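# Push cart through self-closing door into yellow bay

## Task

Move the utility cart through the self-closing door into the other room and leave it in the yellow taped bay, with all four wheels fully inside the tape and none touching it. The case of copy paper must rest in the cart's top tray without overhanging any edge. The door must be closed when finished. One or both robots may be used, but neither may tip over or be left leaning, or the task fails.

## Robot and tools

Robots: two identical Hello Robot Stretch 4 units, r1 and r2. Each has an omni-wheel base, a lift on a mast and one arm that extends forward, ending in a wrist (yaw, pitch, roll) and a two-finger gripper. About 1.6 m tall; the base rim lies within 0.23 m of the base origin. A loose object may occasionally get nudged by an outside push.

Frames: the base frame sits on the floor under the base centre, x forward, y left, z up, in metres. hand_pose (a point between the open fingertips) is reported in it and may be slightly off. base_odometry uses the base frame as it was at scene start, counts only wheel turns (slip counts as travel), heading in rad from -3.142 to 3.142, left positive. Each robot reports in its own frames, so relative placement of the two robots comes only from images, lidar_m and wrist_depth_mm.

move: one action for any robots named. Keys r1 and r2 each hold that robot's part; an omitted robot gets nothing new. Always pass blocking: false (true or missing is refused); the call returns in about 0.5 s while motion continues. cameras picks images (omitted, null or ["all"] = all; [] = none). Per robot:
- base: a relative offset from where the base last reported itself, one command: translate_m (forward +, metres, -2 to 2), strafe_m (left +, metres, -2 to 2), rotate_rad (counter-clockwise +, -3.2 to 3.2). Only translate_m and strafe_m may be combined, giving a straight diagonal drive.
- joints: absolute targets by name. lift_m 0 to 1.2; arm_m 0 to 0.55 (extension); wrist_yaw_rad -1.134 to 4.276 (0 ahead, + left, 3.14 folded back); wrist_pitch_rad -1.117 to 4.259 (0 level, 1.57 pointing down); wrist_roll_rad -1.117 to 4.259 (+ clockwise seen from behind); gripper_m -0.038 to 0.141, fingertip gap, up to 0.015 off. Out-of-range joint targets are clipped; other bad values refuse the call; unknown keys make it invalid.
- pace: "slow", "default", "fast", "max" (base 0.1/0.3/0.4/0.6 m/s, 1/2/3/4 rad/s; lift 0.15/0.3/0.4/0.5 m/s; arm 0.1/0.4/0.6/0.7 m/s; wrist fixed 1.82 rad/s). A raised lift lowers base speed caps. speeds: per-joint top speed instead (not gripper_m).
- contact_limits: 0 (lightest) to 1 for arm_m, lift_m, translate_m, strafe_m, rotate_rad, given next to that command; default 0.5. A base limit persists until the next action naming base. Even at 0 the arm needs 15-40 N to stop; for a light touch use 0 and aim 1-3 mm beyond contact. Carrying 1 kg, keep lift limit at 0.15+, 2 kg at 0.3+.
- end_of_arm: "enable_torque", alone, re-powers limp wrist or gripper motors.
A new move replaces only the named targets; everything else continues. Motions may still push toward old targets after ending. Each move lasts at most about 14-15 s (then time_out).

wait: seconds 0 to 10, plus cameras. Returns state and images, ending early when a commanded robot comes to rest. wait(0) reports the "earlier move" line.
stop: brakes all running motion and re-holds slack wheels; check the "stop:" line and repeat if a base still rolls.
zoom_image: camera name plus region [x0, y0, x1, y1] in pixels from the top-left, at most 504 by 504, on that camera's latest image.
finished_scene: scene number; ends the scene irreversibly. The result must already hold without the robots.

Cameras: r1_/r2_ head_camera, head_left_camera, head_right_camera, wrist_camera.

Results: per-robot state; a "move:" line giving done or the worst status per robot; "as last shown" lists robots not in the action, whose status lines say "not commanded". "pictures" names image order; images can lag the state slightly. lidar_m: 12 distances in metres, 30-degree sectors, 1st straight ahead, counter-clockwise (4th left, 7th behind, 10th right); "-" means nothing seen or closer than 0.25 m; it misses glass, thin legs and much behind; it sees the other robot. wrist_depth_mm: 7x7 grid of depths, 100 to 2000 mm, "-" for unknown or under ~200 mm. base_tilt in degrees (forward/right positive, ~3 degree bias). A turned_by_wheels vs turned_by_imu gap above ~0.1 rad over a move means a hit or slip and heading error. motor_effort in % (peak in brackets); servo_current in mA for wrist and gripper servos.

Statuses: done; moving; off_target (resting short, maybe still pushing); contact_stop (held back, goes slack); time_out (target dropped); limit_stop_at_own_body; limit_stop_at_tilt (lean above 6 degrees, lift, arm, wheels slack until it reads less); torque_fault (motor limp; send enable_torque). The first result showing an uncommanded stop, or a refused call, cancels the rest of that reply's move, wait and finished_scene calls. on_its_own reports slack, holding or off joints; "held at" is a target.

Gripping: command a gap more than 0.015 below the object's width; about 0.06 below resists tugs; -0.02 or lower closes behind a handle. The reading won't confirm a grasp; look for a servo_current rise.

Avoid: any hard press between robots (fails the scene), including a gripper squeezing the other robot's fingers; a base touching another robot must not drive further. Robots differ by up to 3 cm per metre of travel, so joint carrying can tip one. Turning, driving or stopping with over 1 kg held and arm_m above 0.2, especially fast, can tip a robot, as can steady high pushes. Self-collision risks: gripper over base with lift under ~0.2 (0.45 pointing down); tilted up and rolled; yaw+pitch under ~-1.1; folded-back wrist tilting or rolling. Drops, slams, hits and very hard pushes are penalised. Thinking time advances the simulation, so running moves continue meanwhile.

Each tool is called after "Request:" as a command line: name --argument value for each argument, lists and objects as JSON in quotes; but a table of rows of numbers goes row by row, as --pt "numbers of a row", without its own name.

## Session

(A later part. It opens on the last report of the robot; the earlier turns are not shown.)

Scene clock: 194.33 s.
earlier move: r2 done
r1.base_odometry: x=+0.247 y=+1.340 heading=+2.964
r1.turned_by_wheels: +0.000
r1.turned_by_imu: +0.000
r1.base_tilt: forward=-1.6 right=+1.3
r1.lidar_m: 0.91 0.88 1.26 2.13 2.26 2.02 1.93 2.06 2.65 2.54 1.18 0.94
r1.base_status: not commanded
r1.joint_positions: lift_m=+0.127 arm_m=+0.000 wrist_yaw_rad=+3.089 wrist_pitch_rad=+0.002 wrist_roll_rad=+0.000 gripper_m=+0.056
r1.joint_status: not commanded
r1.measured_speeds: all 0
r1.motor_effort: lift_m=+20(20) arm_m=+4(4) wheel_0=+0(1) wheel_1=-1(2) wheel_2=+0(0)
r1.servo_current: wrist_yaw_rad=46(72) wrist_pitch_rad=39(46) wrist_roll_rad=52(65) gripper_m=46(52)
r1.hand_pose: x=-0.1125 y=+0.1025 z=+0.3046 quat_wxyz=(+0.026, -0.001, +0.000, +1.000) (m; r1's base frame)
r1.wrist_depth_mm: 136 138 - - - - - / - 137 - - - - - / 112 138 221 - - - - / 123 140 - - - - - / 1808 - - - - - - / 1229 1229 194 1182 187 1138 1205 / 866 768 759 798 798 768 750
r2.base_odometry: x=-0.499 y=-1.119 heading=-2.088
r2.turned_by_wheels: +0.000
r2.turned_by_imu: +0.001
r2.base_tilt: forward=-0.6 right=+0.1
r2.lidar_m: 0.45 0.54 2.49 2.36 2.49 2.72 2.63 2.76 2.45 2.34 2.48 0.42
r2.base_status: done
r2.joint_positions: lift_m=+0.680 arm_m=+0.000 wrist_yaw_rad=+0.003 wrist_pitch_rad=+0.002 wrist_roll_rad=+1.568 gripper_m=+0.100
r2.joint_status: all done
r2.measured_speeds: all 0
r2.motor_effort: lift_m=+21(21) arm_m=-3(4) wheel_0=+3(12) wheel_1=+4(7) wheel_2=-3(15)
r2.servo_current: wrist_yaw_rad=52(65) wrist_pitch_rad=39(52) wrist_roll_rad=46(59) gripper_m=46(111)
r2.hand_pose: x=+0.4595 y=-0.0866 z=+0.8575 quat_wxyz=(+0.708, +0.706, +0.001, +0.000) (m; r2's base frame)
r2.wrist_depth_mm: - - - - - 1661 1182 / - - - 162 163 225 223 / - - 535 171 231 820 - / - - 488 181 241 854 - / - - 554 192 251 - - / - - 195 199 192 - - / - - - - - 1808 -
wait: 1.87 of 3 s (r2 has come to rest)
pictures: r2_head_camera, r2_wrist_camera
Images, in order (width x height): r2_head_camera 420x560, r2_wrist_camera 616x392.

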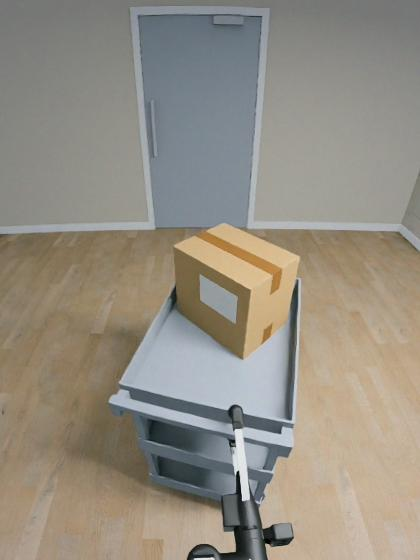

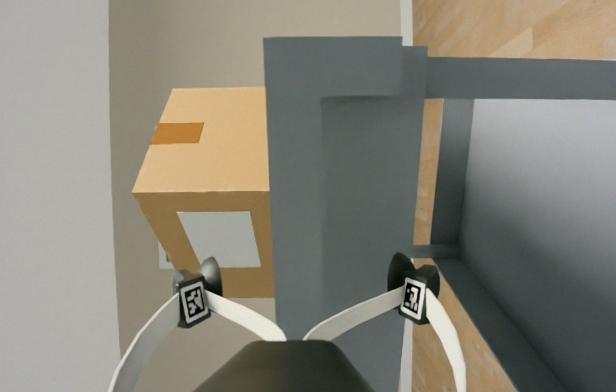

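Request:
move --blocking false --r2 '{"base":{"translate_m":0.035},"joints":{"lift_m":0.688}}' --cameras '[]'

Request:
wait --seconds 1.5 --cameras '[]'

Request:
move --blocking false --r2 '{"joints":{"gripper_m":-0.01}}' --cameras '[]'

Request:
wait --seconds 2 --cameras '["r2_wrist_camera"]'

Scene clock: 202.27 s.
move: r2 moving
r1: as last shown
r1.lidar_m: 0.91 0.87 1.26 2.12 2.25 2.00 1.92 2.07 2.66 2.56 1.19 0.95
r1.motor_effort: lift_m=+20(20) arm_m=+4(4) wheel_0=+1(1) wheel_1=-1(1) wheel_2=+0(0)
r1.servo_current: wrist_yaw_rad=72(72) wrist_pitch_rad=46(46) wrist_roll_rad=46(65) gripper_m=46(46)
r1.wrist_depth_mm: 136 138 - - - - - / - 138 - - - - - / 112 138 222 - - - - / 124 140 - - - - - / 1863 - - - - - - / 1229 1205 193 1205 187 1138 1205 / 866 759 759 798 788 759 759
r2.base_odometry: x=-0.512 y=-1.143 heading=-2.088
r2.turned_by_wheels: +0.000
r2.turned_by_imu: +0.000
r2.base_tilt: forward=-0.7 right=+0.1
r2.lidar_m: 0.42 0.50 2.47 2.37 2.47 2.76 2.66 2.78 2.44 2.37 2.49 0.40
r2.base_status: translate_m moving
r2.joint_positions: lift_m=+0.688 arm_m=+0.000 wrist_yaw_rad=-0.001 wrist_pitch_rad=+0.002 wrist_roll_rad=+1.569 gripper_m=+0.100
r2.joint_status: lift_m moving
r2.measured_speeds: translate_m=+0.066 strafe_m=-0.002 rotate_rad=+0.000 lift_m=+0.000 arm_m=+0.000 wrist_yaw_rad=-0.013 wrist_pitch_rad=+0.000 wrist_roll_rad=+0.000
r2.motor_effort: lift_m=+23(24) arm_m=+3(4) wheel_0=+6(13) wheel_1=+4(8) wheel_2=-11(13)
r2.servo_current: wrist_yaw_rad=39(52) wrist_pitch_rad=39(39) wrist_roll_rad=46(65) gripper_m=52(59)
r2.hand_pose: x=+0.4592 y=-0.0876 z=+0.8655 quat_wxyz=(+0.708, +0.706, +0.000, -0.001) (m; r2's base frame)
r2.wrist_depth_mm: - - - - 145 1464 1160 / - - - 148 208 211 211 / - - 525 154 215 - - / - - 466 162 226 842 - / - - 521 172 235 - - / - - 195 179 194 - - / - - - - 260 1921 -
pictures: none
No camera images: "cameras" was empty.

Scene clock: 202.80 s.
earlier move: r2 done
r1.base_odometry: x=+0.247 y=+1.340 heading=+2.964
r1.turned_by_wheels: +0.000
r1.turned_by_imu: +0.000
r1.base_tilt: forward=-1.6 right=+1.3
r1.lidar_m: 0.90 0.86 1.21 2.15 2.26 2.01 1.93 2.05 2.65 2.56 1.18 0.93
r1.base_status: not commanded
r1.joint_positions: lift_m=+0.127 arm_m=+0.000 wrist_yaw_rad=+3.089 wrist_pitch_rad=+0.002 wrist_roll_rad=+0.000 gripper_m=+0.056
r1.joint_status: not commanded
r1.measured_speeds: all 0
r1.motor_effort: lift_m=+20(20) arm_m=+4(4) wheel_0=+1(1) wheel_1=-1(2) wheel_2=+0(0)
r1.servo_current: wrist_yaw_rad=59(72) wrist_pitch_rad=39(46) wrist_roll_rad=39(72) gripper_m=46(52)
r1.hand_pose: x=-0.1125 y=+0.1025 z=+0.3046 quat_wxyz=(+0.026, -0.001, +0.000, +1.000) (m; r1's base frame)
r1.wrist_depth_mm: 136 137 - - - - - / - 137 - - - - - / 112 138 222 - - - - / 124 141 - - - - - / 1756 - - - - - - / 1229 1229 193 1182 187 1118 1182 / 878 759 750 798 778 759 759
r2.base_odometry: x=-0.516 y=-1.149 heading=-2.088
r2.turned_by_wheels: +0.000
r2.turned_by_imu: +0.000
r2.base_tilt: forward=-0.7 right=+0.1
r2.lidar_m: 0.43 0.51 2.44 2.36 2.48 2.72 2.65 2.79 2.44 2.36 2.47 0.40
r2.base_status: done
r2.joint_positions: lift_m=+0.688 arm_m=+0.000 wrist_yaw_rad=-0.001 wrist_pitch_rad=+0.002 wrist_roll_rad=+1.569 gripper_m=+0.100
r2.joint_status: all done
r2.measured_speeds: all 0
r2.motor_effort: lift_m=+21(24) arm_m=+4(5) wheel_0=+3(13) wheel_1=+5(8) wheel_2=-5(13)
r2.servo_current: wrist_yaw_rad=39(65) wrist_pitch_rad=39(46) wrist_roll_rad=39(65) gripper_m=52(59)
r2.hand_pose: x=+0.4592 y=-0.0877 z=+0.8655 quat_wxyz=(+0.708, +0.706, +0.000, -0.001) (m; r2's base frame)
r2.wrist_depth_mm: - - - 152 151 216 216 / - - - 159 215 723 - / - - 512 167 225 - - / - - 477 175 236 854 - / - - 544 183 245 - - / - - 195 187 195 - - / - - - - - 1863 -
wait: 0.53 of 1.5 s (r2 has come to rest)
pictures: none
No camera images: "cameras" was empty.

Scene clock: 203.30 s.
move: r2 moving
r1: as last shown
r1.base_tilt: forward=-1.6 right=+1.2
r1.lidar_m: 0.89 0.89 1.23 2.14 2.24 1.98 1.94 2.05 2.66 2.56 1.21 0.97
r1.motor_effort: lift_m=+20(20) arm_m=+4(4) wheel_0=+0(0) wheel_1=-1(2) wheel_2=+0(0)
r1.servo_current: wrist_yaw_rad=52(65) wrist_pitch_rad=33(46) wrist_roll_rad=26(52) gripper_m=39(46)
r1.wrist_depth_mm: 136 137 - - - - - / - 138 - - - - - / 112 138 223 - - - - / 124 141 - - - - - / 1808 - - - - - - / 1229 1255 194 1182 187 1118 1205 / 854 759 759 798 788 768 768
r2.base_odometry: x=-0.516 y=-1.149 heading=-2.088
r2.turned_by_wheels: +0.000
r2.turned_by_imu: +0.000
r2.base_tilt: forward=-0.7 right=+0.1
r2.lidar_m: 0.41 0.51 2.44 2.37 2.47 2.74 2.67 2.79 2.45 2.36 2.48 0.42
r2.base_status: not commanded
r2.joint_positions: lift_m=+0.688 arm_m=+0.000 wrist_yaw_rad=-0.001 wrist_pitch_rad=+0.002 wrist_roll_rad=+1.569 gripper_m=+0.083
r2.joint_status: gripper_m moving
r2.measured_speeds: all 0
r2.motor_effort: lift_m=+21(21) arm_m=+4(5) wheel_0=+2(3) wheel_1=+5(6) wheel_2=-6(6)
r2.servo_current: wrist_yaw_rad=59(59) wrist_pitch_rad=39(46) wrist_roll_rad=52(59) gripper_m=104(104)
r2.hand_pose: x=+0.4592 y=-0.0877 z=+0.8655 quat_wxyz=(+0.708, +0.706, +0.000, -0.001) (m; r2's base frame)
r2.wrist_depth_mm: - - - 152 152 215 216 / - - - 159 216 723 - / - - 517 167 224 - - / - - 477 175 235 842 - / - - 544 183 243 - - / - - 196 189 191 - - / - - - - - 1863 -
pictures: none
No camera images: "cameras" was empty.

Scene clock: 204.67 s.
earlier move: r2 done
r1.base_odometry: x=+0.247 y=+1.340 heading=+2.964
r1.turned_by_wheels: +0.000
r1.turned_by_imu: +0.000
r1.base_tilt: forward=-1.6 right=+1.3
r1.lidar_m: 0.90 0.87 1.25 2.14 2.25 2.01 1.93 2.05 2.65 2.53 1.19 0.95
r1.base_status: not commanded
r1.joint_positions: lift_m=+0.127 arm_m=+0.000 wrist_yaw_rad=+3.089 wrist_pitch_rad=+0.002 wrist_roll_rad=+0.000 gripper_m=+0.056
r1.joint_status: not commanded
r1.measured_speeds: all 0
r1.motor_effort: lift_m=+20(20) arm_m=+4(4) wheel_0=+0(1) wheel_1=-1(2) wheel_2=+0(1)
r1.servo_current: wrist_yaw_rad=59(65) wrist_pitch_rad=46(52) wrist_roll_rad=59(65) gripper_m=39(52)
r1.hand_pose: x=-0.1125 y=+0.1025 z=+0.3046 quat_wxyz=(+0.026, -0.001, +0.000, +1.000) (m; r1's base frame)
r1.wrist_depth_mm: 136 137 - - - - - / - 138 - - - - - / 112 138 221 - - - - / 124 141 - - - - - / 1756 - - - - - - / 1255 1229 193 1205 188 1118 1182 / 866 768 750 788 778 759 768
r2.base_odometry: x=-0.516 y=-1.149 heading=-2.088
r2.turned_by_wheels: +0.000
r2.turned_by_imu: +0.000
r2.base_tilt: forward=-0.6 right=+0.1
r2.lidar_m: 0.43 0.47 2.45 2.37 2.49 2.77 2.64 2.78 2.44 2.37 2.48 0.41
r2.base_status: not commanded
r2.joint_positions: lift_m=+0.688 arm_m=+0.000 wrist_yaw_rad=+0.000 wrist_pitch_rad=+0.002 wrist_roll_rad=+1.569 gripper_m=-0.008
r2.joint_status: all done
r2.measured_speeds: all 0
r2.motor_effort: lift_m=+21(21) arm_m=+4(5) wheel_0=+2(3) wheel_1=+5(6) wheel_2=-4(6)
r2.servo_current: wrist_yaw_rad=39(59) wrist_pitch_rad=33(46) wrist_roll_rad=52(59) gripper_m=117(215)
r2.hand_pose: x=+0.4592 y=-0.0875 z=+0.8653 quat_wxyz=(+0.708, +0.706, +0.001, -0.001) (m; r2's base frame)
r2.wrist_depth_mm: - - - 145 145 206 208 / - - 591 152 208 707 - / - - 504 157 218 - - / - - 466 165 228 854 - / - - 559 175 238 - - / - - 187 181 181 - - / - - - - - 1708 -
wait: 1.37 of 2 s (r2 has come to rest)
pictures: r2_wrist_camera
Images, in order (width x height): r2_wrist_camera 616x392.

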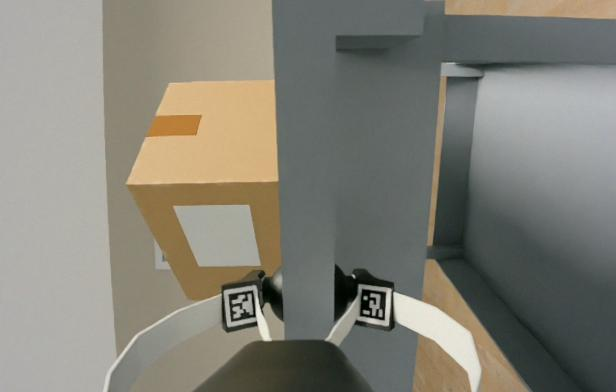

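Request:
move --blocking false --r2 '{"base":{"translate_m":-0.9},"contact_limits":{"translate_m":0.6}}' --cameras '[]'

Request:
wait --seconds 5 --cameras '["r2_head_camera","r2_wrist_camera","r2_head_right_camera"]'

Scene clock: 222.60 s.
move: r2 moving
r1: as last shown
r1.base_tilt: forward=-1.6 right=+1.2
r1.lidar_m: 0.90 0.89 1.25 2.14 2.24 2.02 1.92 2.05 2.64 2.54 1.18 0.94
r1.motor_effort: lift_m=+20(20) arm_m=+4(4) wheel_0=+0(1) wheel_1=-1(1) wheel_2=+0(0)
r1.servo_current: wrist_yaw_rad=59(65) wrist_pitch_rad=39(46) wrist_roll_rad=59(65) gripper_m=33(46)
r1.wrist_depth_mm: 136 137 - - - - - / - 138 - - - - - / 112 138 222 - - - - / 123 141 - - - - - / 1708 - - - - - - / 1205 1255 194 1205 187 1138 1229 / 866 759 759 788 778 759 759
r2.base_odometry: x=-0.501 y=-1.123 heading=-2.087
r2.turned_by_wheels: +0.000
r2.turned_by_imu: +0.001
r2.base_tilt: forward=-0.6 right=+0.1
r2.lidar_m: 0.40 0.48 2.47 2.37 2.47 2.74 2.62 2.73 2.46 2.36 2.47 0.40
r2.base_status: translate_m moving
r2.joint_positions: lift_m=+0.688 arm_m=+0.000 wrist_yaw_rad=+0.001 wrist_pitch_rad=+0.002 wrist_roll_rad=+1.569 gripper_m=-0.008
r2.joint_status: not commanded
r2.measured_speeds: translate_m=-0.121 strafe_m=-0.001 rotate_rad=+0.002 lift_m=+0.000 arm_m=+0.000 wrist_yaw_rad=+0.000 wrist_pitch_rad=+0.000 wrist_roll_rad=+0.000
r2.motor_effort: lift_m=+21(21) arm_m=-4(5) wheel_0=-5(10) wheel_1=-8(9) wheel_2=+16(18)
r2.servo_current: wrist_yaw_rad=52(59) wrist_pitch_rad=33(46) wrist_roll_rad=46(59) gripper_m=117(117)
r2.contact_limits: translate_m 0.6
r2.hand_pose: x=+0.4594 y=-0.0870 z=+0.8653 quat_wxyz=(+0.708, +0.706, +0.001, +0.000) (m; r2's base frame)
r2.wrist_depth_mm: - - - 148 148 211 212 / - - - 154 211 759 - / - - 508 161 220 - - / - - 466 167 231 842 - / - - 559 177 240 - - / - - 187 183 181 - - / - - - - - 1618 -
pictures: none
No camera images: "cameras" was empty.

Scene clock: 226.60 s.
earlier move: r2 done
r1.base_odometry: x=+0.247 y=+1.340 heading=+2.964
r1.turned_by_wheels: +0.000
r1.turned_by_imu: +0.000
r1.base_tilt: forward=-1.6 right=+1.3
r1.lidar_m: 0.91 0.87 1.25 2.14 2.27 2.00 1.93 2.05 2.64 2.57 1.19 0.95
r1.base_status: not commanded
r1.joint_positions: lift_m=+0.127 arm_m=+0.000 wrist_yaw_rad=+3.089 wrist_pitch_rad=+0.002 wrist_roll_rad=+0.000 gripper_m=+0.056
r1.joint_status: not commanded
r1.measured_speeds: all 0
r1.motor_effort: lift_m=+20(20) arm_m=+4(4) wheel_0=+0(1) wheel_1=-1(1) wheel_2=+0(0)
r1.servo_current: wrist_yaw_rad=39(65) wrist_pitch_rad=33(52) wrist_roll_rad=39(65) gripper_m=39(52)
r1.hand_pose: x=-0.1125 y=+0.1025 z=+0.3046 quat_wxyz=(+0.026, -0.001, +0.000, +1.000) (m; r1's base frame)
r1.wrist_depth_mm: 135 137 - - - - - / - 138 - - - - - / 112 138 223 - - - - / 124 141 - - - - - / 1756 - - - - - - / 1182 1255 193 1205 188 1138 1182 / 866 759 768 788 778 768 759
r2.base_odometry: x=-0.072 y=-0.367 heading=-2.088
r2.turned_by_wheels: +0.000
r2.turned_by_imu: +0.002
r2.base_tilt: forward=-0.7 right=+0.1
r2.lidar_m: 0.31 0.29 2.50 2.35 2.47 1.83 1.76 1.87 2.43 2.35 2.47 0.47
r2.base_status: done
r2.joint_positions: lift_m=+0.688 arm_m=+0.000 wrist_yaw_rad=+0.002 wrist_pitch_rad=+0.005 wrist_roll_rad=+1.569 gripper_m=-0.009
r2.joint_status: not commanded
r2.measured_speeds: all 0
r2.motor_effort: lift_m=+21(21) arm_m=-4(5) wheel_0=-2(11) wheel_1=-3(10) wheel_2=+0(19)
r2.servo_current: wrist_yaw_rad=46(59) wrist_pitch_rad=39(52) wrist_roll_rad=39(65) gripper_m=72(117)
r2.contact_limits: translate_m 0.6
r2.hand_pose: x=+0.4595 y=-0.0870 z=+0.8646 quat_wxyz=(+0.708, +0.706, +0.002, -0.001) (m; r2's base frame)
r2.wrist_depth_mm: - - - - - 1618 1160 / - - - 239 - 1661 1138 / - - - 218 290 303 304 / - - - 201 263 1708 1182 / - - - 187 244 1708 - / - - 187 172 180 - - / - 418 421 - 216 - -
wait: 4.00 of 5 s (r2 has come to rest)
pictures: r2_head_camera, r2_head_right_camera, r2_wrist_camera
Images, in order (width x height): r2_head_camera 420x560, r2_head_right_camera 420x672, r2_wrist_camera 616x392.

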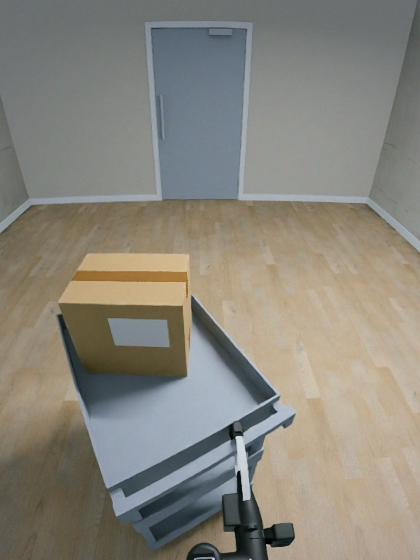

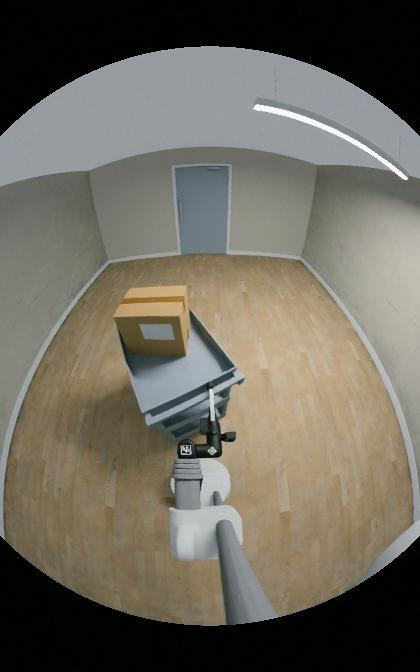

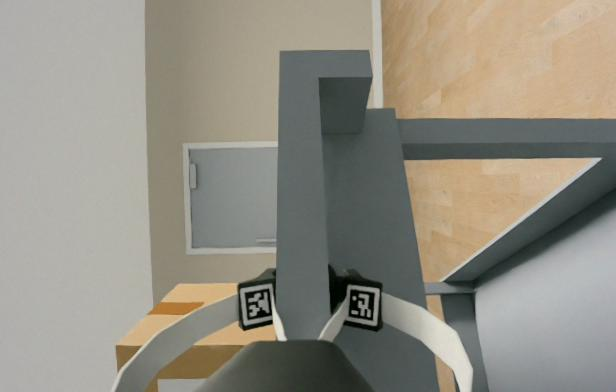

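Request:
move --blocking false --r1 '{"base":{"strafe_m":-0.35,"translate_m":0.55}}' --cameras '[]'

Request:
wait --seconds 4 --cameras '["r1_head_camera","r1_head_left_camera"]'

Scene clock: 266.20 s.
move: r1 moving
r1.base_odometry: x=+0.221 y=+1.364 heading=+2.964
r1.turned_by_wheels: +0.000
r1.turned_by_imu: -0.001
r1.base_tilt: forward=-1.6 right=+1.3
r1.lidar_m: 0.87 0.85 1.20 2.16 2.28 2.03 1.97 2.05 2.62 2.54 1.16 0.93
r1.base_status: translate_m moving; strafe_m moving
r1.joint_positions: lift_m=+0.127 arm_m=+0.000 wrist_yaw_rad=+3.089 wrist_pitch_rad=+0.002 wrist_roll_rad=+0.000 gripper_m=+0.056
r1.joint_status: not commanded
r1.measured_speeds: translate_m=+0.117 strafe_m=-0.074 rotate_rad=+0.002 lift_m=+0.000 arm_m=+0.000 wrist_yaw_rad=+0.000 wrist_pitch_rad=+0.000 wrist_roll_rad=+0.000
r1.motor_effort: lift_m=+20(20) arm_m=+4(4) wheel_0=+10(10) wheel_1=-5(7) wheel_2=-8(8)
r1.servo_current: wrist_yaw_rad=52(59) wrist_pitch_rad=39(46) wrist_roll_rad=59(65) gripper_m=39(46)
r1.hand_pose: x=-0.1125 y=+0.1025 z=+0.3046 quat_wxyz=(+0.026, -0.001, +0.000, +1.000) (m; r1's base frame)
r1.wrist_depth_mm: 136 137 - - - - - / - 138 - - - - - / 112 138 222 - - - - / 124 140 - - - - - / 1808 - - - - - - / 1205 1229 194 1205 187 1118 1182 / 878 759 750 798 778 759 798
r2: as last shown
r2.turned_by_imu: +0.000
r2.base_tilt: forward=-0.6 right=+0.1
r2.lidar_m: 0.31 0.29 2.49 2.36 2.46 1.83 1.77 1.86 2.44 2.35 2.48 0.46
r2.motor_effort: lift_m=+21(21) arm_m=-4(4) wheel_0=-2(2) wheel_1=-3(3) wheel_2=+0(0)
r2.servo_current: wrist_yaw_rad=33(59) wrist_pitch_rad=46(46) wrist_roll_rad=52(52) gripper_m=78(85)
r2.contact_limits: translate_m 0.6
r2.wrist_depth_mm: - - - - - 1661 1138 / - - - 239 - 1661 1160 / - - - 220 290 303 304 / - - - 202 264 1708 1182 / - - - 187 244 1661 - / - - 188 172 180 - - / - 421 421 - 216 - -
pictures: none
No camera images: "cameras" was empty.

Scene clock: 269.23 s.
earlier move: r1 done
r1.base_odometry: x=-0.232 y=+1.782 heading=+2.964
r1.turned_by_wheels: +0.000
r1.turned_by_imu: -0.002
r1.base_tilt: forward=-1.6 right=+1.3
r1.lidar_m: 0.35 0.38 0.56 1.30 2.61 2.59 2.50 2.64 2.29 1.08 0.46 0.38
r1.base_status: done
r1.joint_positions: lift_m=+0.127 arm_m=+0.000 wrist_yaw_rad=+3.089 wrist_pitch_rad=+0.002 wrist_roll_rad=+0.000 gripper_m=+0.056
r1.joint_status: not commanded
r1.measured_speeds: all 0
r1.motor_effort: lift_m=+20(20) arm_m=+4(4) wheel_0=+1(11) wheel_1=-3(7) wheel_2=+0(9)
r1.servo_current: wrist_yaw_rad=59(72) wrist_pitch_rad=46(52) wrist_roll_rad=59(65) gripper_m=46(46)
r1.hand_pose: x=-0.1125 y=+0.1025 z=+0.3046 quat_wxyz=(+0.026, -0.001, +0.000, +1.000) (m; r1's base frame)
r1.wrist_depth_mm: 135 137 - - - - - / - 137 - - - - - / 112 138 222 - - - - / 124 141 - - - - - / 1708 - - - - - - / 1205 1229 193 1205 187 1138 1118 / 866 759 768 153 732 723 759
r2.base_odometry: x=-0.072 y=-0.367 heading=-2.088
r2.turned_by_wheels: +0.000
r2.turned_by_imu: +0.000
r2.base_tilt: forward=-0.6 right=+0.1
r2.lidar_m: 0.31 0.29 2.48 2.36 2.49 1.83 1.76 1.86 2.43 2.36 2.45 0.46
r2.base_status: not commanded
r2.joint_positions: lift_m=+0.688 arm_m=+0.000 wrist_yaw_rad=+0.002 wrist_pitch_rad=+0.005 wrist_roll_rad=+1.569 gripper_m=-0.009
r2.joint_status: not commanded
r2.measured_speeds: all 0
r2.motor_effort: lift_m=+21(21) arm_m=-4(4) wheel_0=-2(3) wheel_1=-3(3) wheel_2=+0(1)
r2.servo_current: wrist_yaw_rad=46(59) wrist_pitch_rad=39(52) wrist_roll_rad=46(65) gripper_m=72(85)
r2.contact_limits: translate_m 0.6
r2.hand_pose: x=+0.4595 y=-0.0870 z=+0.8646 quat_wxyz=(+0.708, +0.706, +0.002, -0.001) (m; r2's base frame)
r2.wrist_depth_mm: - - - - - 1661 1160 / - - - 239 - 1661 1138 / - - - 218 290 303 304 / - - - 202 263 1708 1182 / - - - 187 245 1661 - / - - 187 172 180 - - / - 424 421 - 216 - -
wait: 3.03 of 4 s (r1 has come to rest)
pictures: r1_head_camera, r1_head_left_camera
Images, in order (width x height): r1_head_camera 420x560, r1_head_left_camera 420x672.

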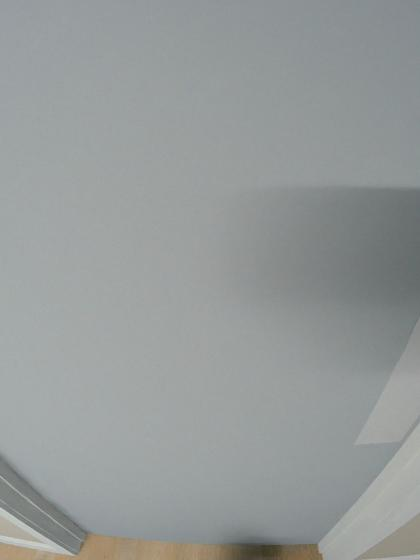

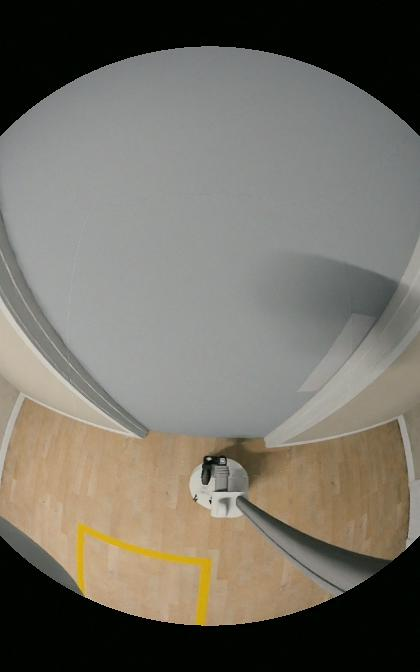

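Request:
move --blocking false --r1 '{"base":{"translate_m":0.7},"contact_limits":{"translate_m":1.0},"pace":"slow"}' --cameras '[]'

Request:
wait --seconds 9 --cameras '["r1_head_camera","r1_head_left_camera","r1_head_right_camera","r2_head_camera"]'

Scene clock: 276.97 s.
move: r1 moving
r1.base_odometry: x=-0.244 y=+1.784 heading=+2.964
r1.turned_by_wheels: +0.000
r1.turned_by_imu: +0.000
r1.base_tilt: forward=-1.6 right=+1.3
r1.lidar_m: 0.35 0.36 0.50 1.26 2.59 2.60 2.50 2.67 2.31 1.06 0.44 0.37
r1.base_status: translate_m moving
r1.joint_positions: lift_m=+0.127 arm_m=+0.000 wrist_yaw_rad=+3.089 wrist_pitch_rad=+0.002 wrist_roll_rad=+0.000 gripper_m=+0.056
r1.joint_status: not commanded
r1.measured_speeds: translate_m=+0.049 strafe_m=-0.001 rotate_rad=+0.002 lift_m=+0.000 arm_m=+0.000 wrist_yaw_rad=+0.000 wrist_pitch_rad=+0.000 wrist_roll_rad=+0.000
r1.motor_effort: lift_m=+20(20) arm_m=+4(4) wheel_0=+6(6) wheel_1=+4(4) wheel_2=-5(7)
r1.servo_current: wrist_yaw_rad=52(65) wrist_pitch_rad=46(52) wrist_roll_rad=59(59) gripper_m=33(46)
r1.contact_limits: translate_m 1
r1.hand_pose: x=-0.1125 y=+0.1025 z=+0.3046 quat_wxyz=(+0.026, -0.001, +0.000, +1.000) (m; r1's base frame)
r1.wrist_depth_mm: 136 137 - - - - - / - 138 - - - - - / 112 138 222 - - - - / 124 141 - - - - - / 1756 - - - - - - / 1205 1205 194 1205 187 1138 1118 / 854 750 759 153 741 723 759
r2: as last shown
r2.base_tilt: forward=-0.7 right=+0.0
r2.lidar_m: 0.30 0.29 2.49 2.37 2.49 1.84 1.77 1.86 2.41 2.33 2.45 0.47
r2.motor_effort: lift_m=+21(21) arm_m=-4(4) wheel_0=-2(2) wheel_1=-3(3) wheel_2=+0(1)
r2.servo_current: wrist_yaw_rad=52(52) wrist_pitch_rad=39(52) wrist_roll_rad=59(59) gripper_m=78(78)
r2.contact_limits: translate_m 0.6
r2.wrist_depth_mm: - - - - - 1661 1160 / - - - 239 - 1661 1160 / - - - 218 290 303 304 / - - - 201 262 1661 1182 / - - - 187 244 1708 - / - - 187 172 180 - - / - 421 421 - 216 - -
pictures: none
No camera images: "cameras" was empty.

Scene clock: 284.77 s.
earlier move: r1 done
r1.base_odometry: x=-0.921 y=+1.905 heading=+2.964
r1.turned_by_wheels: +0.000
r1.turned_by_imu: +0.007
r1.base_tilt: forward=-1.6 right=+1.3
r1.lidar_m: 0.25 0.25 0.25 0.25 0.43 3.27 3.21 0.54 0.45 1.18 2.37 0.40
r1.base_status: done
r1.joint_positions: lift_m=+0.127 arm_m=-0.001 wrist_yaw_rad=+3.102 wrist_pitch_rad=+0.002 wrist_roll_rad=+0.000 gripper_m=+0.056
r1.joint_status: not commanded
r1.measured_speeds: all 0
r1.motor_effort: lift_m=+19(20) arm_m=+10(10) wheel_0=+3(24) wheel_1=+11(18) wheel_2=-11(19)
r1.servo_current: wrist_yaw_rad=65(91) wrist_pitch_rad=39(52) wrist_roll_rad=59(72) gripper_m=46(52)
r1.contact_limits: translate_m 1
r1.hand_pose: x=-0.1143 y=+0.0989 z=+0.3046 quat_wxyz=(+0.020, -0.001, +0.000, +1.000) (m; r1's base frame)
r1.wrist_depth_mm: - 136 - - - - - / - 136 - - - - - / 106 136 189 - - - - / 121 137 257 - - - - / 1808 - - - - - - / 1229 1255 194 1205 187 1138 1118 / 866 768 759 798 788 768 788
r2.base_odometry: x=-0.072 y=-0.367 heading=-2.088
r2.turned_by_wheels: +0.000
r2.turned_by_imu: +0.001
r2.base_tilt: forward=-0.7 right=+0.1
r2.lidar_m: 0.31 0.29 2.51 2.35 2.47 1.83 1.75 1.85 2.42 2.35 2.46 0.49
r2.base_status: not commanded
r2.joint_positions: lift_m=+0.688 arm_m=+0.000 wrist_yaw_rad=+0.002 wrist_pitch_rad=+0.005 wrist_roll_rad=+1.569 gripper_m=-0.009
r2.joint_status: not commanded
r2.measured_speeds: all 0
r2.motor_effort: lift_m=+21(21) arm_m=-4(4) wheel_0=-2(2) wheel_1=-3(3) wheel_2=-1(1)
r2.servo_current: wrist_yaw_rad=59(65) wrist_pitch_rad=46(52) wrist_roll_rad=46(65) gripper_m=78(85)
r2.contact_limits: translate_m 0.6
r2.hand_pose: x=+0.4595 y=-0.0870 z=+0.8646 quat_wxyz=(+0.708, +0.706, +0.002, -0.001) (m; r2's base frame)
r2.wrist_depth_mm: - - - - - 1618 1138 / - - - 240 - 1708 1160 / - - - 219 289 303 306 / - - - 202 263 1708 1182 / - - - 187 244 1708 - / - - 187 171 180 - - / - 421 421 - 216 - -
wait: 7.80 of 9 s (r1 has come to rest)
pictures: r1_head_camera, r1_head_left_camera, r1_head_right_camera, r2_head_camera
Images, in order (width x height): r1_head_camera 420x560, r1_head_left_camera 420x672, r1_head_right_camera 420x672, r2_head_camera 420x560.

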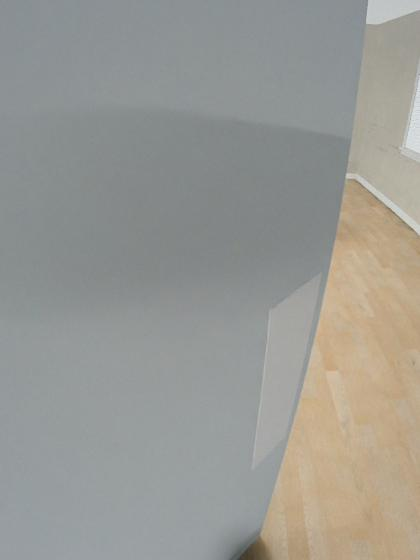

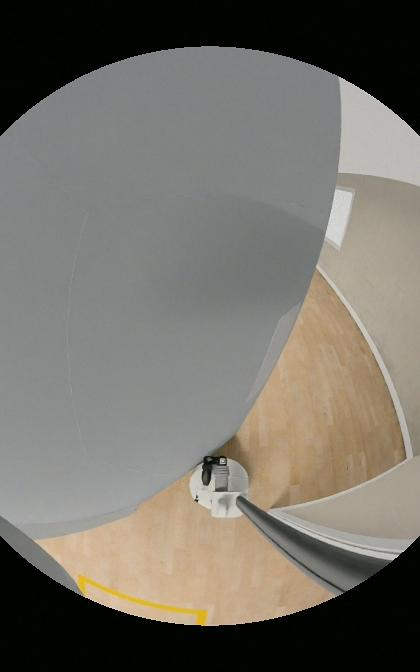

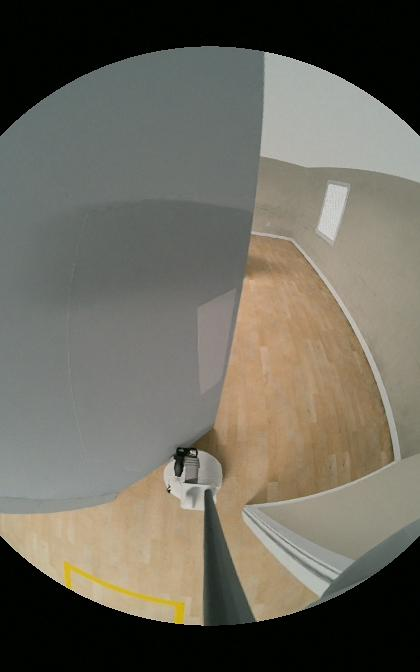

